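## Task

Put the cartridge marked with the broad purple band into the sealant gun. It must sit fully forward in the cup of the gun's front ring, with its nozzle poking out through that ring. The plunger rod can only be drawn back while its small thumb plate, just behind the handle, is held pushed toward the gun's front. The loaded gun must end up resting on the table itself, not leaning on any other object. Declare that you are done to finish.

## Robot and tools

Robot: two arms, left_arm and right_arm (yam_ultra), each with a two-finger parallel gripper and a wrist camera. Each base sits on a tilted plate; both plates hang from one metal frame behind the arms, and a plate plus its half of the frame count as part of that arm for clearance checks. Calibrated root poses in the scene frame: left_arm (-0.038, +0.263, +0.105) m, quat_wxyz (+0.980, -0.154, +0.127, +0.019); right_arm (-0.001, -0.257, +0.105) m, quat_wxyz (+0.980, +0.152, +0.130, -0.005).

Frame: all hand poses, targets and velocities use the scene frame. Origin is at table-top height, halfway between the nominal bases; +z up, +x out over the table, left_arm toward +y (arm names do not match image sides). Gripper axes: fingers point along its +z, close along its y. end_effector_position is the point between the pads, roughly 1 cm behind the tips. Reported pose can be off by a few cm, more at long reach; friction and gravity can leave a hand a centimetre or more from a free-air command.

Row format (shared by execute_actions and move): one flat list of 16 numbers covering both arms: left x, y, z (metres, absolute position), qw, qx, qy, qz (absolute orientation, w first), opening; then the same 8 for right_arm. So each row is an absolute pose per arm, not an offset. Opening runs -1 (closed) to +1 (fully open, 0.094 m). To keep an arm still, resend its pose from the last result before it stopped, plus its intended opening, every call; to keep an orientation, repeat the same quaternion every row. A 0 in the opening slot is a real command, so resend the present opening to leave a gripper alone.

execute_actions(actions, cameras): actions is a list of actions; each action is a list of up to 15 rows, one per 1/30 s step, the last row held to fill 15 steps. Every target must lie within 0.6 m of that gripper's current position along each of the gripper's own axes, or both arms' action is refused; the first action is checked against the last reported state. Empty actions just returns state and images. cameras: list of names, omitted/null/["all"] for all, [] for none.

move(target, speed, blend, opening_speed, blocking, cameras): straight-line path per arm from its Hand target to the row(s) in target (one row or up to 15 rows, no 0.6 m check). speed in m/s, 0.002 to 0.5, default 0.25 (rotation capped at twice that in rad/s), one value or one per target. blend in m rounds corners at intermediate targets; 0 stops at each. opening_speed: rate on the -1..+1 scale per second, at least 0.2; use near the minimum for fragile or squashy items. blocking=false returns after about 0.5 s while the move continues; a new move replaces a running one. Paths do not avoid obstacles or the other arm; hands lag and may overshoot, especially with a straightened arm. Avoid paths near an arm's own base (they can flip the shoulder); detour around it. Faster moves and targets deeper past contact hit or press harder. The result adds a "move:" line: done, off_target, moving, held, fault, etc., plus limits (paced = pose clipped; held = steps withheld). done means within 10 mm and 2 degrees, which says nothing about contact.

wait(seconds 0 to 10): lets time run with the last commands held. stop(): brakes the running move. zoom_image(camera, region [x0, y0, x1, y1], max 504x504 px): enlarges part of a camera's latest image. read_manual(section="licences"): licence text only. finished_scene(scene): ends the current scene (give its number); irreversible.

Controller: each step, the commanded pose is clipped to within 100 mm and 20 degrees of the measured pose, so one action may fall short; finish in the next one. Tiny moves may not start. Result lines: Hand target (where each arm is now being driven), Tool commands, grip_measured (finger opening on the command scale; empty reads up to ~1.6 mm wide; on hard parts under full squeeze up to ~3 mm narrower), Joint positions (last value = opening in metres), Joint velocities ("within noise" = at rest), Joint torques (total drive output incl. gravity; joints 1 to 3 wrap at ±28 N m; offsets and noise apply). Squeeze is about 50 to 64 N per pad once commanded ~0.05 below first-touch reading (0.11+ for small/round items). To release, command well above grip_measured.

Cameras: cam_head_left, cam_head_right, cam_high, cam_low, cam_left_wrist, cam_right_wrist, all 896x504.

Avoid: dropping items, releasing moving parts, slamming, hard or prolonged pushes, and any arm-to-arm collision (can end the scene). Anything falling off the table, or left off it, fails the job. The clearance check does not stop grippers or wrist cameras hitting each other. Holding loads, stretched arms or pushing at unreachable poses heat motors: MOTOR HOT appears at 75 °C, at 90 °C the arm folds and idles, at 100 °C it goes limp. Occasional tugs on held parts or pushes on loose ones may occur. For the gun: keep the thumb plate pressed forward while sliding the rod back, seat the cartridge nozzle-first in the front cup, then leave the gun flat on the table.

Each tool is called after "Call:" as a command line: name --argument value for each argument, lists and objects as JSON in quotes; but a table of rows of numbers goes row by row, as --pt "numbers of a row", without its own name.

## Session

Call:
execute_actions --actions '[]'

Call:
zoom_image --camera "cam_high" --region '[200, 110, 700, 390]'

Call:
zoom_image --camera "cam_low" --region '[340, 210, 800, 330]'

Scene clock: 0.00 s.
left_arm: end_effector_position=(+0.5790, +0.3218, +0.1273) grip_measured=+1.000 end_effector_quat_wxyz=(+0.259, +0.209, +0.943, -0.015) | right_arm: end_effector_position=(+0.2149, +0.0995, +0.1708) grip_measured=+1.000 end_effector_quat_wxyz=(+0.333, +0.032, +0.940, -0.065)
Joint positions: left_arm=[-0.032 2.174 2.063 -0.7 -0.114 0.591 0.094] | right_arm=[1.428 2.523 1.837 -1.293 0.984 1.613 0.094]
Joint velocities: within noise
Joint torques (N m): no reading
Motor temperatures (°C): left_arm=[22 24 22 19 20 20 19] | right_arm=[21 30 23 21 20 22 22]
Heat: left arm: 24 °C; right arm: 30 °C.
Hand target: left_arm +0.5794, +0.3182, +0.1305; +0.262, +0.211, +0.942, -0.018 | right_arm +0.2157, +0.1015, +0.1781; +0.341, +0.033, +0.938, -0.059
Tool commands: left_gripper/opening=+1.0 right_gripper/opening=+1.0

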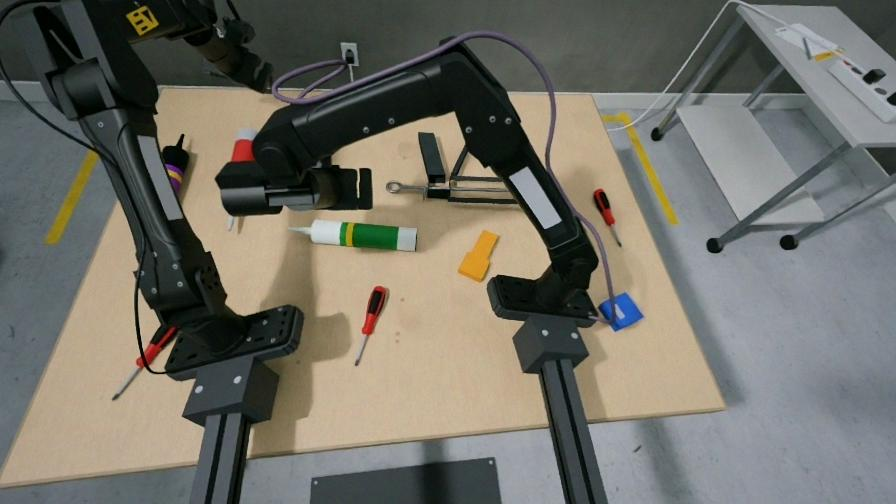

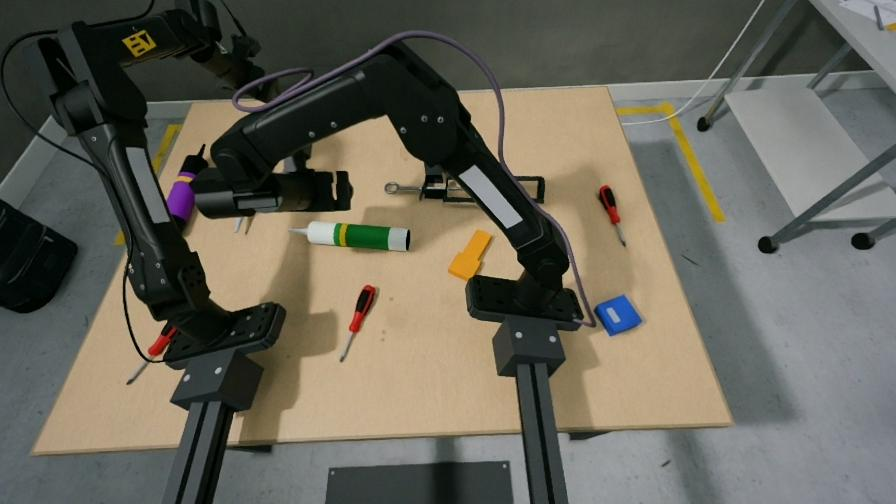

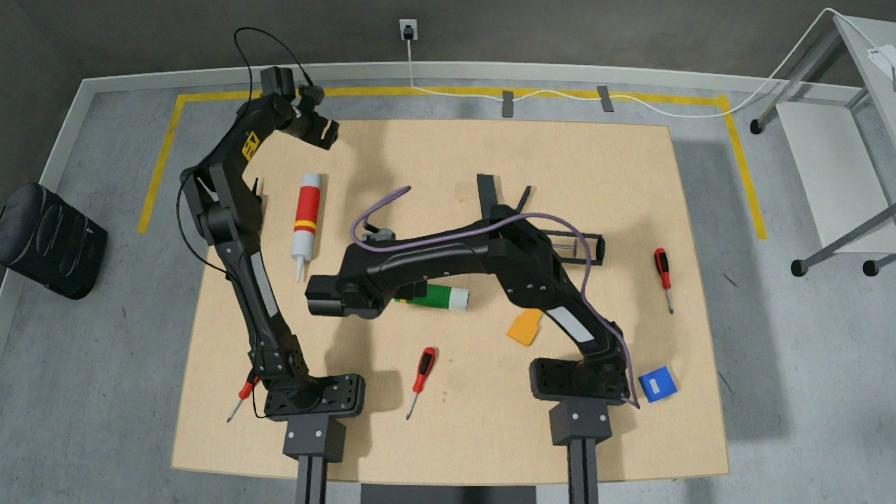

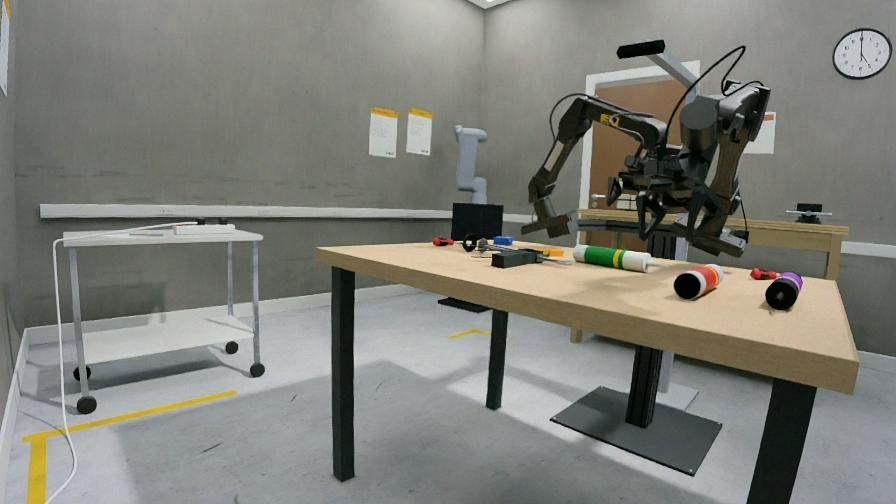

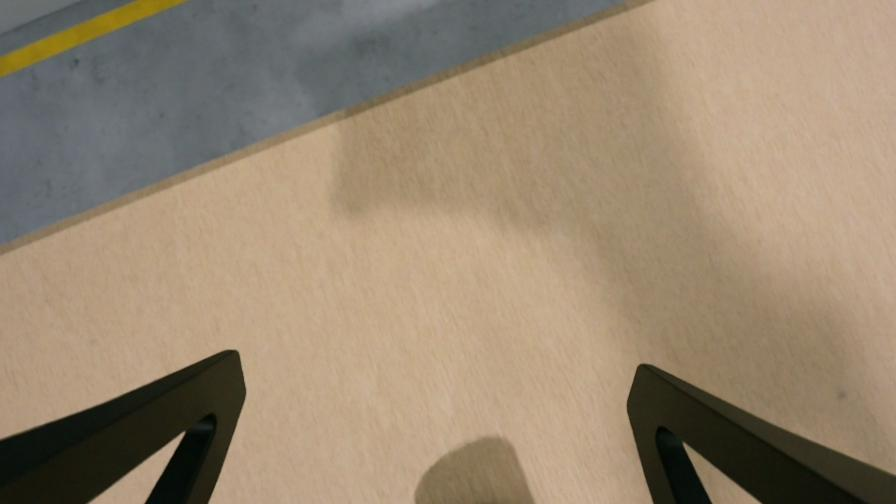

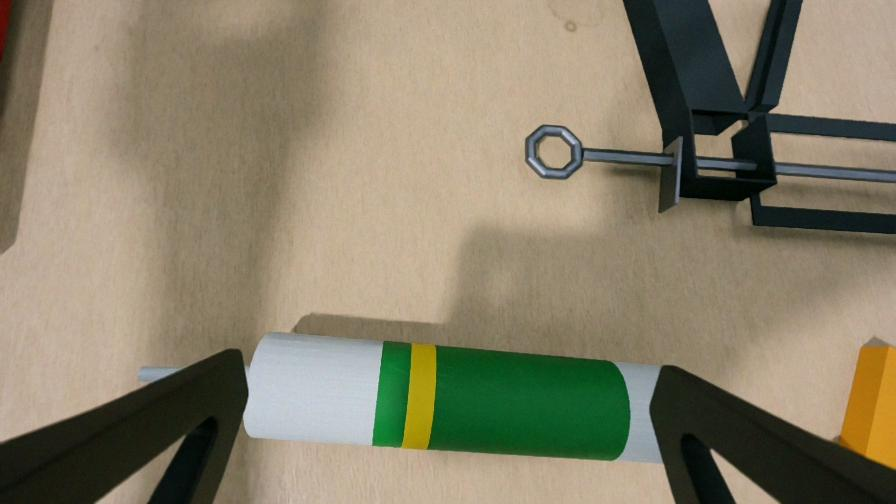

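Scaled by 1.008 from the camera's 896x504 image, which has a finer 1280x720 frame.

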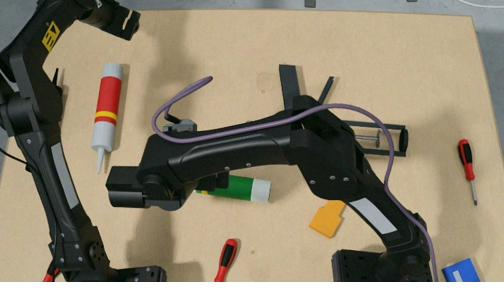

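Scaled by 1.096 from the camera's 896x504 image, which has a finer 1280x720 frame.

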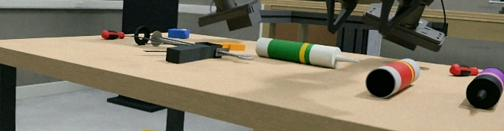

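Call:
execute_actions --actions '[]'

Scene clock: 42.57 s.
left_arm: end_effector_position=(+0.5790, +0.3218, +0.1273) grip_measured=+1.000 end_effector_quat_wxyz=(+0.259, +0.209, +0.943, -0.015) | right_arm: end_effector_position=(+0.2149, +0.0995, +0.1708) grip_measured=+1.000 end_effector_quat_wxyz=(+0.333, +0.032, +0.940, -0.065)
Joint positions: left_arm=[-0.032 2.174 2.063 -0.7 -0.114 0.591 0.094] | right_arm=[1.428 2.523 1.837 -1.293 0.984 1.613 0.094]
Joint velocities: within noise
Joint torques (N m): left_arm=[-4.63 -14.53 6.19 0.95 0.2 -0.01] | right_arm=[3.75 -10.36 6.57 -0.02 0.5 0.04]
Motor temperatures (°C): left_arm=[23 39 25 21 20 20 19] | right_arm=[22 35 26 21 21 22 22]
Heat: left arm: 39 °C; right arm: 35 °C.
Hand target: left_arm +0.5794, +0.3182, +0.1305; +0.262, +0.211, +0.942, -0.018 | right_arm +0.2157, +0.1015, +0.1781; +0.341, +0.033, +0.938, -0.059
Tool commands: left_gripper/opening=+1.0 right_gripper/opening=+1.0

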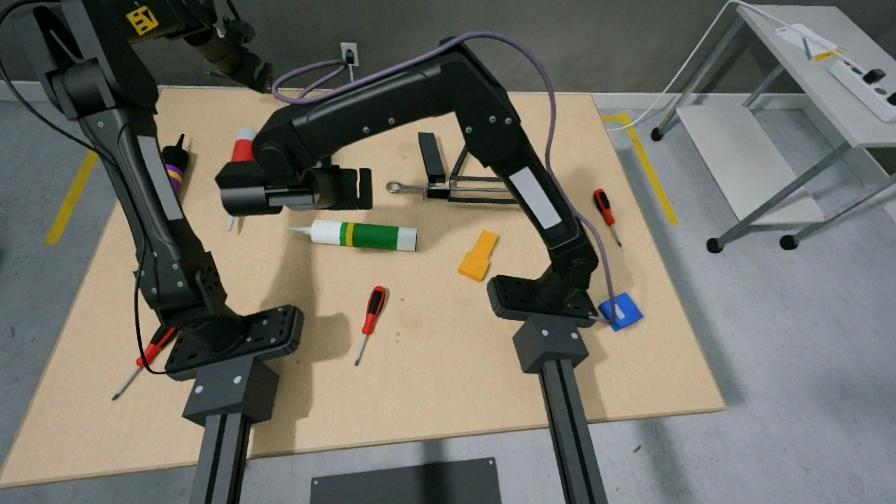

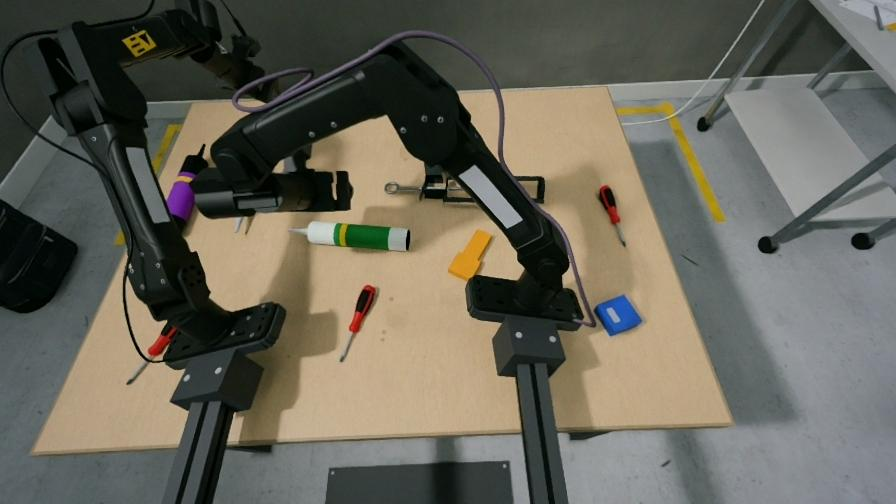

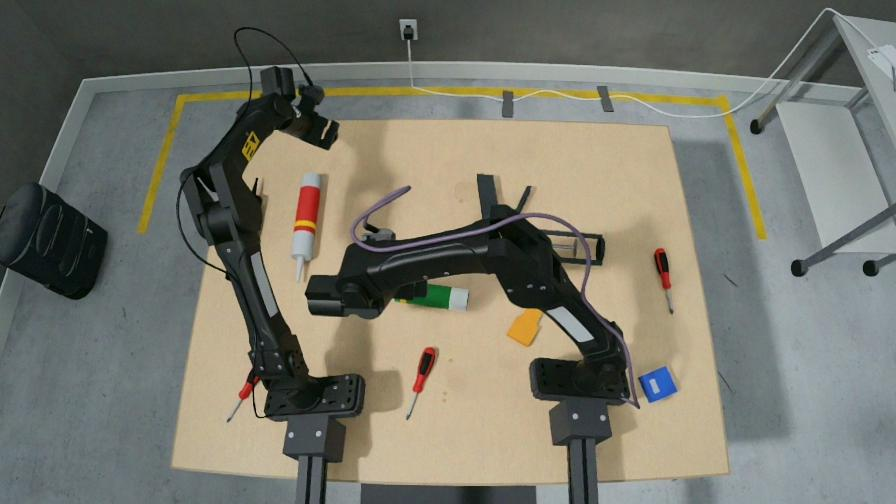

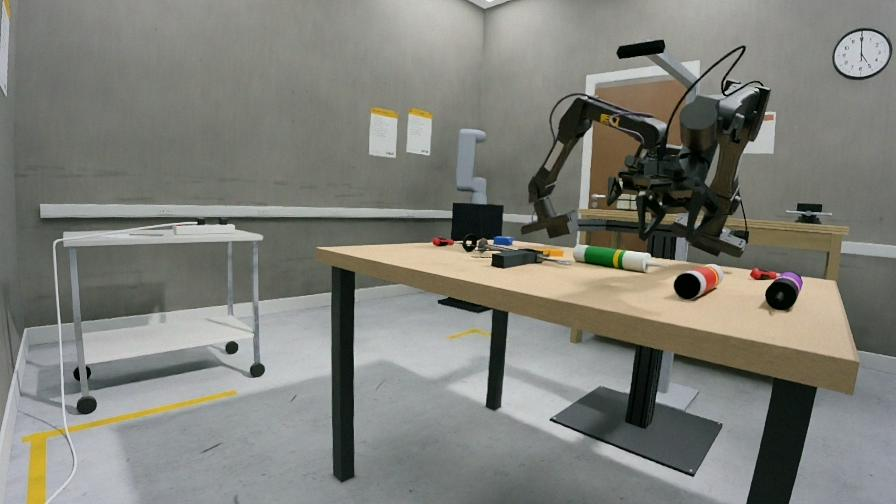

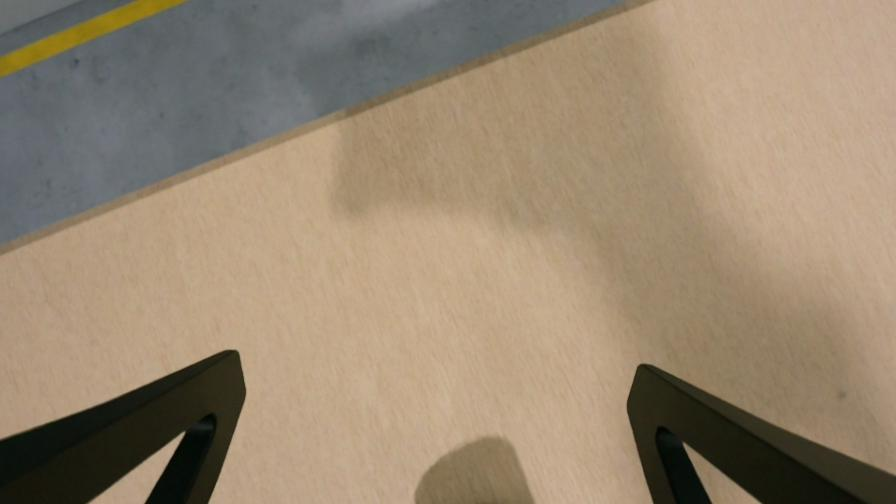

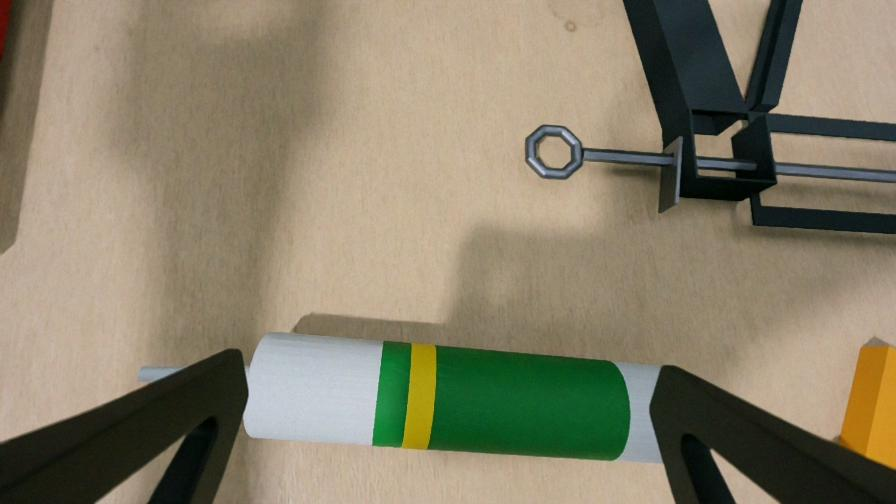

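Call:
move --target '[0.40,0.34,0.26,0,0,1,0,1,0.26,-0.10,0.28,0,0,1,0,1]' --speed 0.2

Scene clock: 89.57 s.
left_arm: end_effector_position=(+0.4057, +0.3433, +0.2556) grip_measured=+1.000 end_effector_quat_wxyz=(+0.036, -0.004, +0.999, -0.005) | right_arm: end_effector_position=(+0.2586, -0.0987, +0.2698) grip_measured=+1.000 end_effector_quat_wxyz=(+0.005, +0.001, +1.000, +0.000)
Joint positions: left_arm=[-0.16 1.878 2.178 -1.575 -0.336 -0.066 0.094] | right_arm=[1.01 1.766 1.627 -1.551 0.392 1.023 0.094]
Joint velocities: within noise
Joint torques (N m): left_arm=[-4.86 -12.31 3.88 0.26 -0.1 -0.11] | right_arm=[2.73 -6.31 8.42 0.09 -0.06 -0.06]
Motor temperatures (°C): left_arm=[23 42 26 22 20 20 19] | right_arm=[22 36 26 21 21 22 22]
Heat: left arm: 42 °C; right arm: 36 °C.
Hand target: left_arm +0.3999, +0.3401, +0.2594; +0.034, +0.000, +0.999, -0.001 | right_arm +0.2599, -0.1001, +0.2794; +0.008, +0.000, +1.000, +0.011
Off the commanded pose: left_arm 0.008 m, 4 deg | right_arm 0.010 m, 1 deg.
joint sent to its limit (left arm) — joint 4 (wrist pitch), lower limit. The joint targets are off in orientation, not in position.
joint sent to its limit (right arm) — joint 4 (wrist pitch), lower limit. The joint targets still meet the commanded pose.
move: off_target (left_arm)

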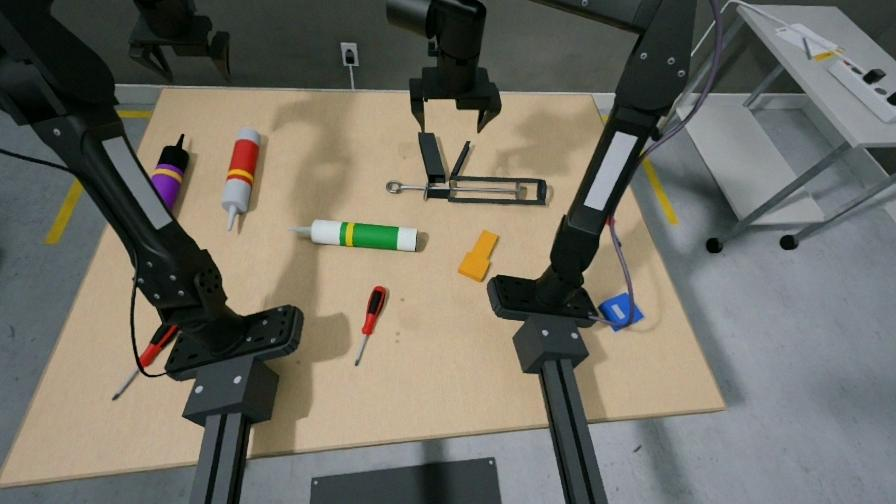

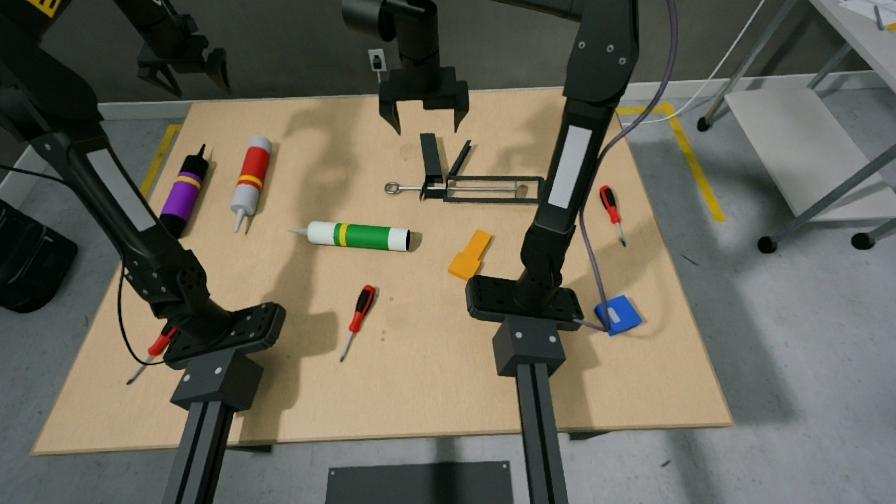

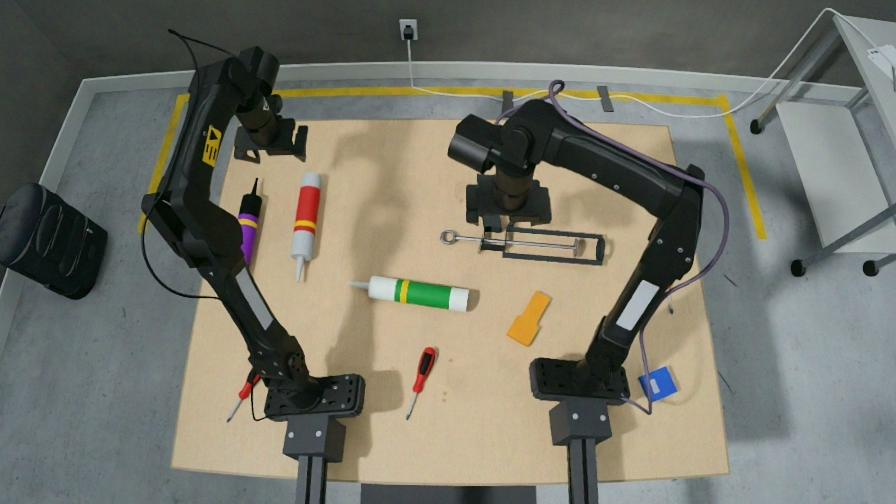

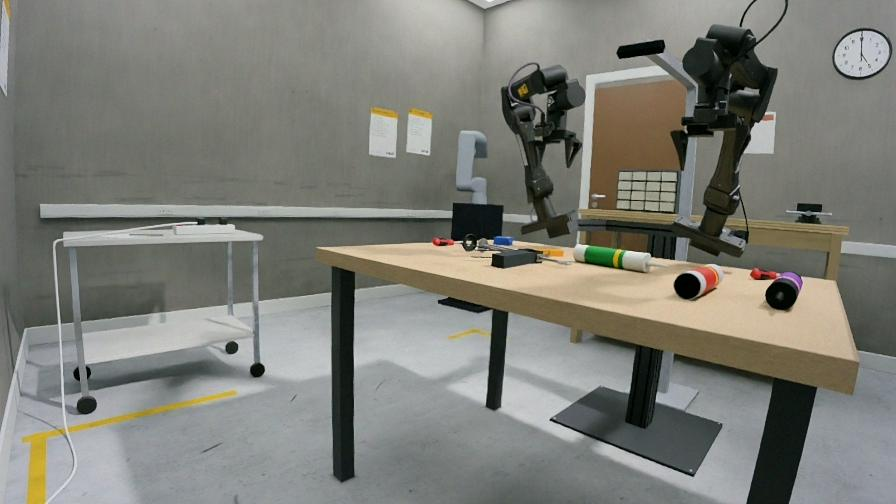

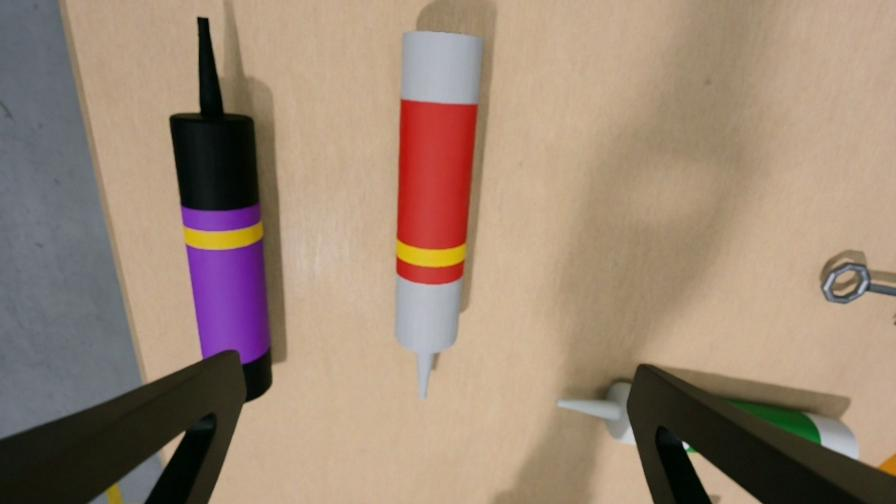

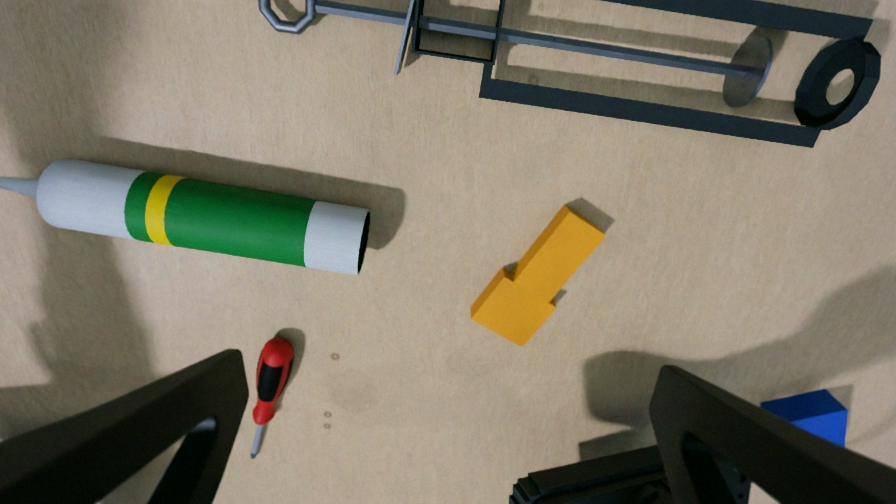

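Call:
move --target '[0.40,0.34,0.26,0,0,1,0,1,0.319,-0.098,0.12,0,0.0375,0.9993,0,0.5]' --speed 0.2 --cameras '["cam_high","cam_right_wrist","cam_low"]'

Call:
zoom_image --camera "cam_low" --region '[420, 200, 640, 300]'

Scene clock: 146.23 s.
left_arm: end_effector_position=(+0.4055, +0.3434, +0.2556) grip_measured=+1.000 end_effector_quat_wxyz=(+0.036, -0.004, +0.999, -0.005) | right_arm: end_effector_position=(+0.3211, -0.0979, +0.1252) grip_measured=+0.502 end_effector_quat_wxyz=(-0.002, +0.044, +0.999, +0.006)
Joint positions: left_arm=[-0.16 1.878 2.178 -1.575 -0.336 -0.067 0.094] | right_arm=[0.7 1.911 1.348 -0.997 0.391 0.774 0.071]
Joint velocities: within noise
Joint torques (N m): left_arm=[-4.9 -12.29 3.85 0.26 -0.1 -0.11] | right_arm=[3.28 -6.56 4.41 0.49 0.11 -0.05]
Motor temperatures (°C): left_arm=[23 36 23 21 20 20 19] | right_arm=[22 33 26 21 21 22 22]
Heat: left arm: 36 °C; right arm: 33 °C.
Hand target: left_arm +0.3998, +0.3401, +0.2594; +0.033, +0.000, +0.999, -0.001 | right_arm +0.3189, -0.0981, +0.1201; +0.000, +0.038, +0.999, +0.000
Off the commanded pose: left_arm 0.008 m, 4 deg | right_arm 0.006 m, 1 deg.
joint sent to its limit (left arm) — joint 4 (wrist pitch), lower limit. The joint targets are off in orientation, not in position.
move: off_target (left_arm)
Images, in order (width x height): cam_high 896x504, cam_low 896x504, cam_right_wrist 896x504.

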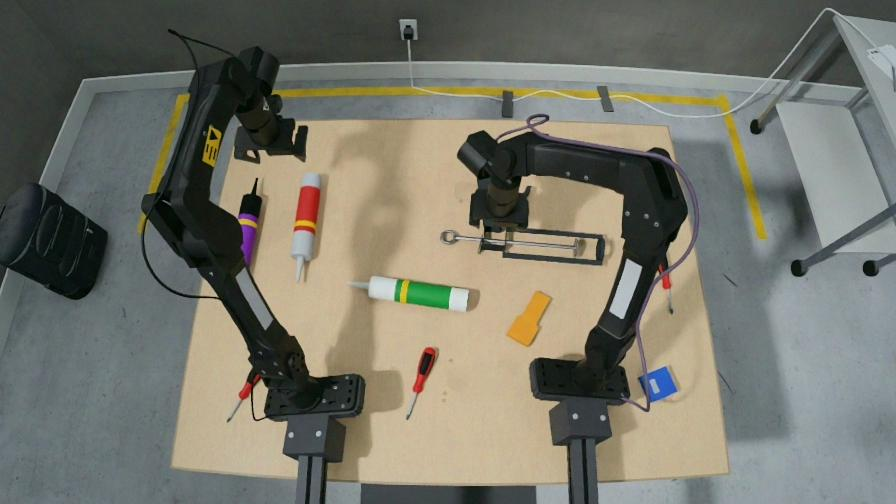

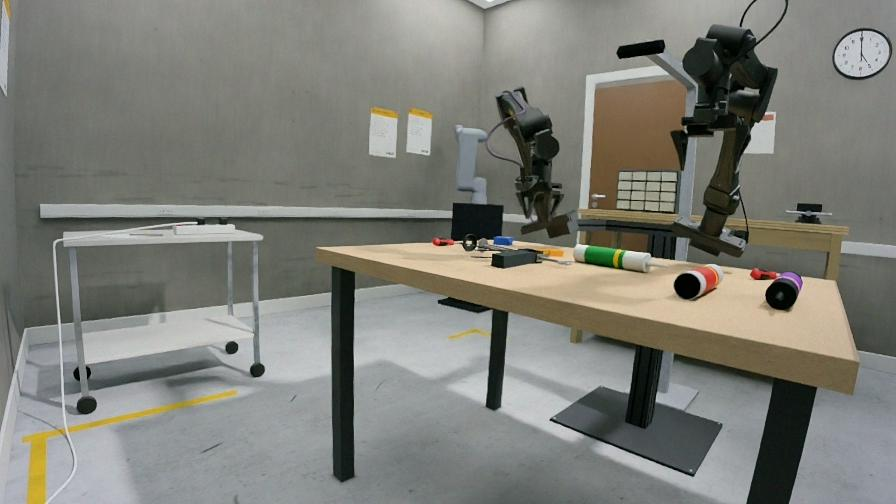

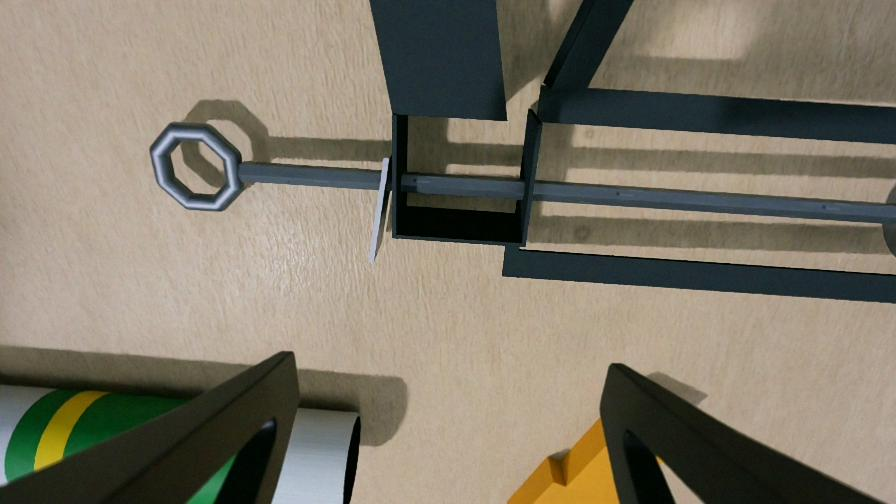

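Scaled by 2.291 from the camera's 896x504 image, which has a finer 1280x720 frame.

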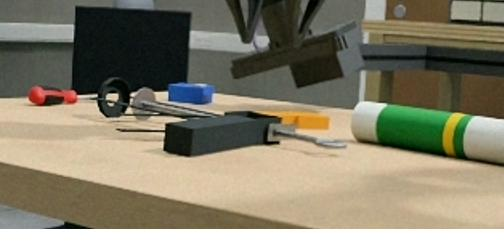

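Call:
move --pt "0.40 0.34 0.26 0 0 1 0 1 0.326 -0.098 0.08 0 0.0375 0.9993 0 0.62" --pt "0.40 0.34 0.26 0 0 1 0 1 0.326 -0.098 0.034 0 0.0375 0.9993 0 0.62" --speed '[0.15,0.06]' --blend 0.01 --cameras '["cam_high","cam_right_wrist","cam_low"]'

Call:
zoom_image --camera "cam_high" --region '[400, 180, 640, 300]'

Scene clock: 167.80 s.
left_arm: end_effector_position=(+0.4055, +0.3434, +0.2556) grip_measured=+1.000 end_effector_quat_wxyz=(+0.036, -0.004, +0.999, -0.005) | right_arm: end_effector_position=(+0.3304, -0.0965, +0.0414) grip_measured=+0.618 end_effector_quat_wxyz=(+0.003, +0.044, +0.999, +0.008)
Joint positions: left_arm=[-0.16 1.878 2.178 -1.575 -0.336 -0.067 0.094] | right_arm=[0.597 2.055 1.225 -0.678 0.391 0.658 0.076]
Joint velocities: within noise
Joint torques (N m): left_arm=[-4.88 -12.33 3.85 0.26 -0.1 -0.11] | right_arm=[3.19 -6.75 3.62 0.38 0.08 -0.03]
Motor temperatures (°C): left_arm=[23 37 23 21 20 20 19] | right_arm=[22 34 25 21 21 22 22]
Heat: left arm: 37 °C; right arm: 34 °C.
Hand target: left_arm +0.3999, +0.3401, +0.2594; +0.033, +0.000, +0.999, -0.001 | right_arm +0.3258, -0.0981, +0.0341; +0.000, +0.037, +0.999, +0.000
Off the commanded pose: left_arm 0.008 m, 4 deg | right_arm 0.009 m, 1 deg.
joint sent to its limit (left arm) — joint 4 (wrist pitch), lower limit. The joint targets are off in orientation, not in position.
move: off_target (left_arm)
Images, in order (width x height): cam_high 896x504, cam_low 896x504, cam_right_wrist 896x504.

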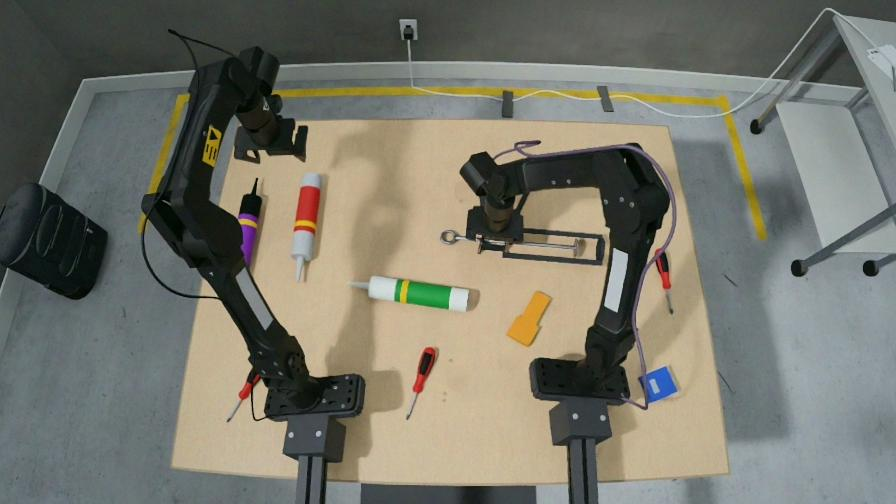

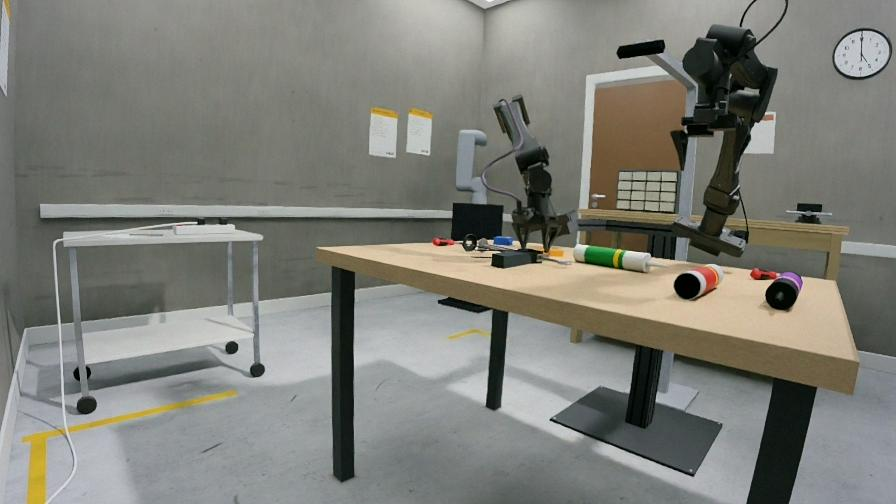

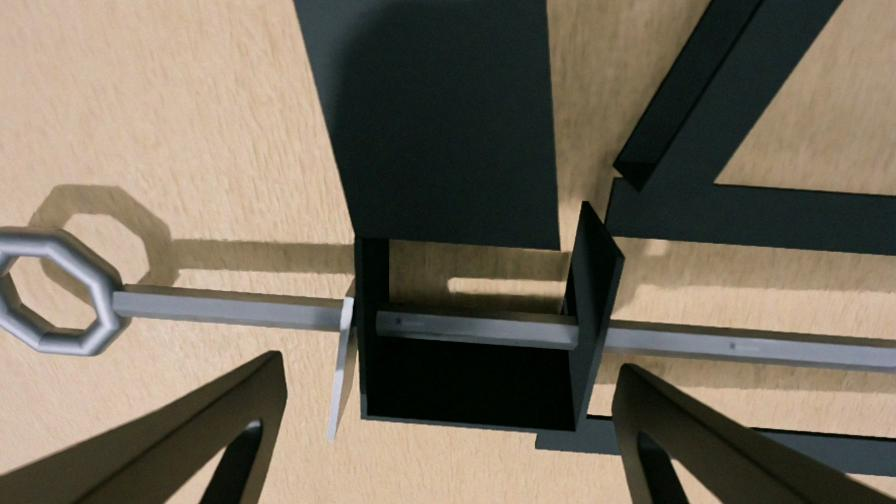

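Scaled by 2.100 from the camera's 896x504 image, which has a finer 1280x720 frame.

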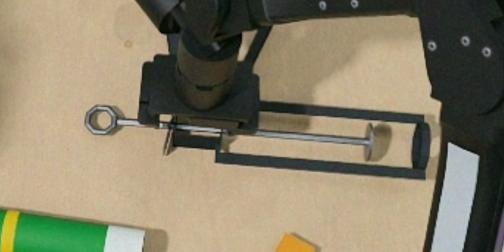

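Call:
move --pt "0.40 0.34 0.26 0 0 1 0 1 0.324 -0.0985 0.024 0 0.0375 0.9993 0 0.62" --pt "0.40 0.34 0.26 0 0 1 0 1 0.324 -0.0985 0.024 0 0.0375 0.9993 0 0.1" --speed '[0.06,0.06]' --opening_speed 0.6 --cameras '["cam_right_wrist"]'

Call:
zoom_image --camera "cam_right_wrist" --region '[200, 200, 700, 504]'

Scene clock: 176.93 s.
left_arm: end_effector_position=(+0.4055, +0.3434, +0.2556) grip_measured=+1.000 end_effector_quat_wxyz=(+0.036, -0.004, +0.999, -0.005) | right_arm: end_effector_position=(+0.3279, -0.0982, +0.0324) grip_measured=+0.159 end_effector_quat_wxyz=(+0.001, +0.043, +0.999, +0.006)
Joint positions: left_arm=[-0.16 1.878 2.178 -1.575 -0.337 -0.067 0.094] | right_arm=[0.587 2.068 1.205 -0.647 0.391 0.648 0.054]
Joint velocities: within noise
Joint torques (N m): left_arm=[-4.88 -12.31 3.86 0.26 -0.1 -0.12] | right_arm=[3.21 -6.52 3.36 0.54 0.08 -0.04]
Motor temperatures (°C): left_arm=[23 37 23 21 20 20 19] | right_arm=[22 35 25 21 21 22 22]
Heat: left arm: 37 °C; right arm: 35 °C.
Hand target: left_arm +0.3999, +0.3402, +0.2594; +0.033, +0.000, +0.999, -0.001 | right_arm +0.3238, -0.0987, +0.0242; +0.000, +0.038, +0.999, +0.000
Off the commanded pose: left_arm 0.008 m, 4 deg | right_arm 0.009 m, 1 deg.
joint sent to its limit (left arm) — joint 4 (wrist pitch), lower limit. The joint targets are off in orientation, not in position.
move: off_target (left_arm)
Images, in order (width x height): cam_right_wrist 896x504.

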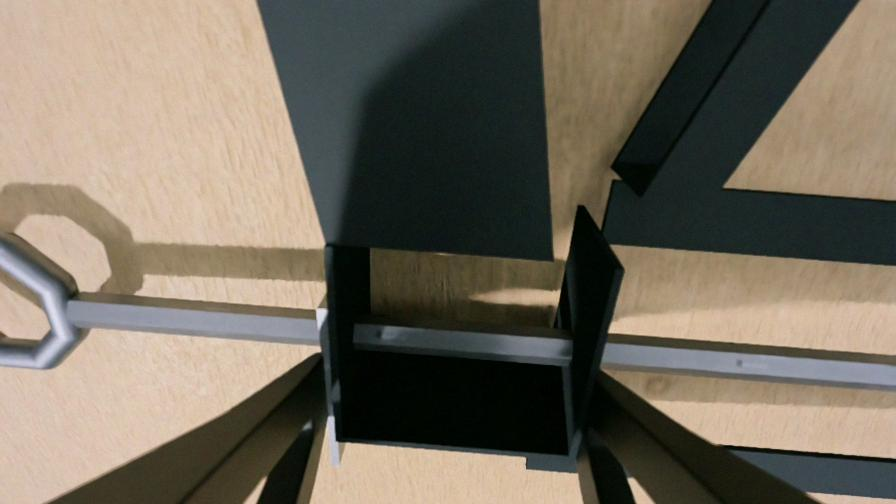

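Scaled by 1.008 from the camera's 896x504 image, which has a finer 1280x720 frame.

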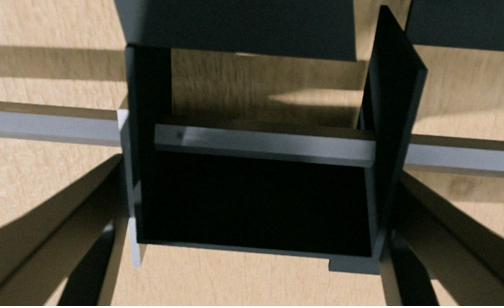

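Call:
move --target '[0.40,0.34,0.26,0,0,1,0,1,0.322,0.05,0.028,0,0.0375,0.9993,0,0.1]' --speed 0.08 --cameras '["cam_high","cam_right_wrist"]'

Scene clock: 185.47 s.
left_arm: end_effector_position=(+0.4055, +0.3434, +0.2556) grip_measured=+1.000 end_effector_quat_wxyz=(+0.036, -0.004, +0.999, -0.005) | right_arm: end_effector_position=(+0.3303, +0.0394, +0.0342) grip_measured=+0.157 end_effector_quat_wxyz=(+0.007, +0.046, +0.999, +0.000)
Joint positions: left_arm=[-0.16 1.878 2.178 -1.575 -0.337 -0.067 0.094] | right_arm=[0.834 2.473 1.741 -0.882 0.41 0.922 0.054]
Joint velocities: within noise
Joint torques (N m): left_arm=[-4.86 -12.31 3.89 0.26 -0.1 -0.11] | right_arm=[5.57 -7.43 7.57 0.22 -0.11 0.1]
Motor temperatures (°C): left_arm=[23 37 23 20 20 20 19] | right_arm=[22 34 25 21 21 22 23]
Heat: left arm: 37 °C; right arm: 34 °C.
Hand target: left_arm +0.3999, +0.3402, +0.2594; +0.033, +0.000, +0.999, -0.001 | right_arm +0.3217, +0.0496, +0.0282; +0.000, +0.037, +0.999, +0.000
Off the commanded pose: left_arm 0.008 m, 4 deg | right_arm 0.015 m, 1 deg.
joint sent to its limit (left arm) — joint 4 (wrist pitch), lower limit. The joint targets are off in orientation, not in position.
move: off_target (left_arm, right_arm)
Images, in order (width x height): cam_high 896x504, cam_right_wrist 896x504.

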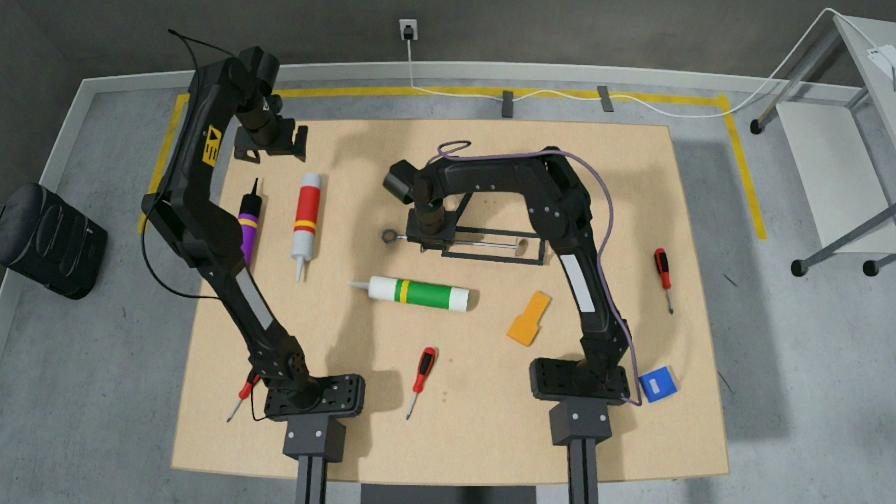

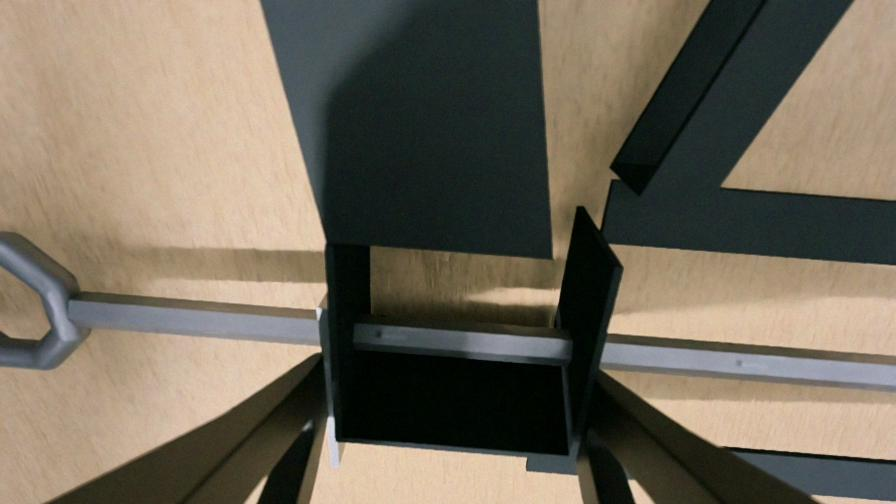

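Call:
move --pt "0.36 0.22 0.22 0.1283 0.6600 -0.7266 0.1412 0 0.322 0.05 0.028 0 0.0375 0.9993 0 0.1" --pt "0.352 0.14 0.12 0.1283 0.6600 -0.7266 0.1412 -0.3 0.322 0.05 0.028 0 0.0375 0.9993 0 0.1" --speed 0.2 --blend 0.02 --cameras '["cam_high","cam_left_wrist","cam_low"]'

Scene clock: 214.00 s.
left_arm: end_effector_position=(+0.3467, +0.1828, +0.1659) grip_measured=+0.002 end_effector_quat_wxyz=(-0.136, -0.654, +0.733, -0.129) | right_arm: end_effector_position=(+0.3303, +0.0395, +0.0342) grip_measured=+0.157 end_effector_quat_wxyz=(+0.007, +0.046, +0.999, +0.000)
Joint positions: left_arm=[-0.339 1.765 1.486 -1.071 -0.004 -1.715 0.047] | right_arm=[0.834 2.473 1.741 -0.882 0.409 0.922 0.054]
Joint velocities: within noise
Joint torques (N m): left_arm=[-3.21 -9.8 5.55 0.31 0.23 0.03] | right_arm=[5.57 -7.46 7.69 0.22 -0.11 0.09]
Motor temperatures (°C): left_arm=[24 37 23 20 20 20 19] | right_arm=[23 34 27 21 21 22 24]
Heat: left arm: 37 °C; right arm: 34 °C.
Hand target: left_arm +0.3474, +0.1847, +0.1679; -0.134, -0.654, +0.733, -0.129 | right_arm +0.3217, +0.0496, +0.0282; +0.000, +0.038, +0.999, +0.000
Tool commands: left_gripper/opening=+0.0 right_gripper/opening=+0.1
Off the commanded pose: left_arm 0.063 m, 2 deg | right_arm 0.015 m, 1 deg.
move: held (left_arm; a check stopped the path), off_target (right_arm); path passed 1 of 2 targets; target 2's new opening was not sent; limits=held
pose unreachable (left arm): on one or more control steps of this call, first in action 0 (counted from 0), this arm could not follow its commanded pose, so it was not sent that pose on those steps. It may still have moved: this result reports where it is.
cause: moving toward the commanded pose would bring a part of the arm too close to another arm (this arm's fingers and the right arm's wrist (the part past joint 4), along the way the arms are being sent, or toward where that arm still pushes).
Images, in order (width x height): cam_high 896x504, cam_low 896x504, cam_left_wrist 896x504.

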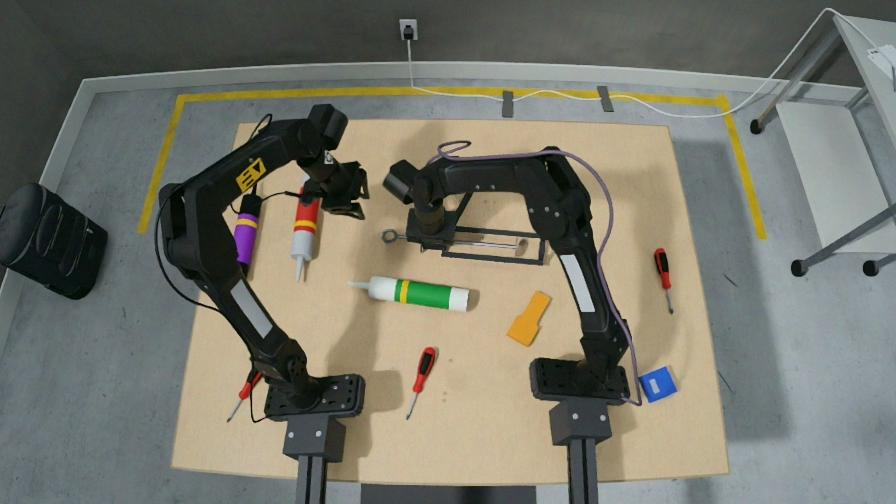

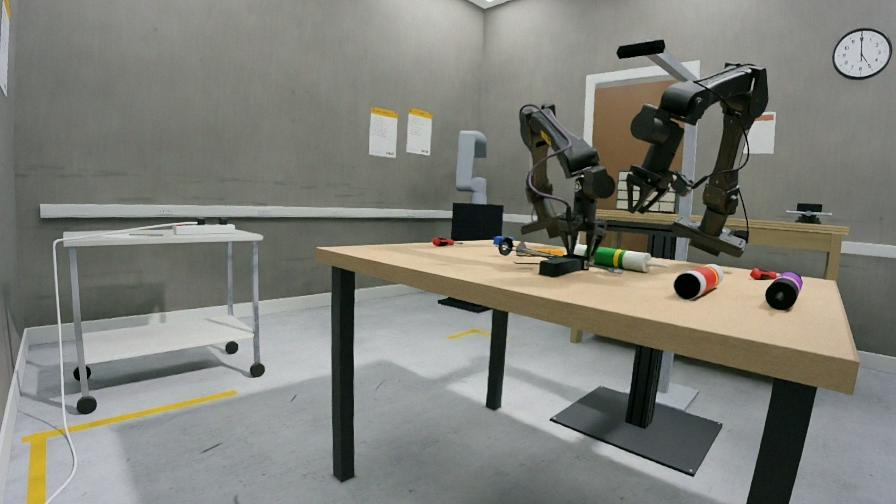

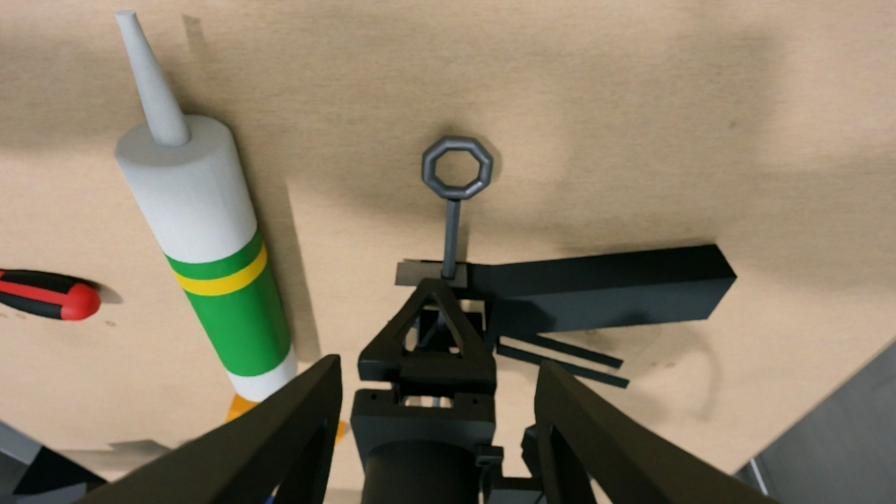

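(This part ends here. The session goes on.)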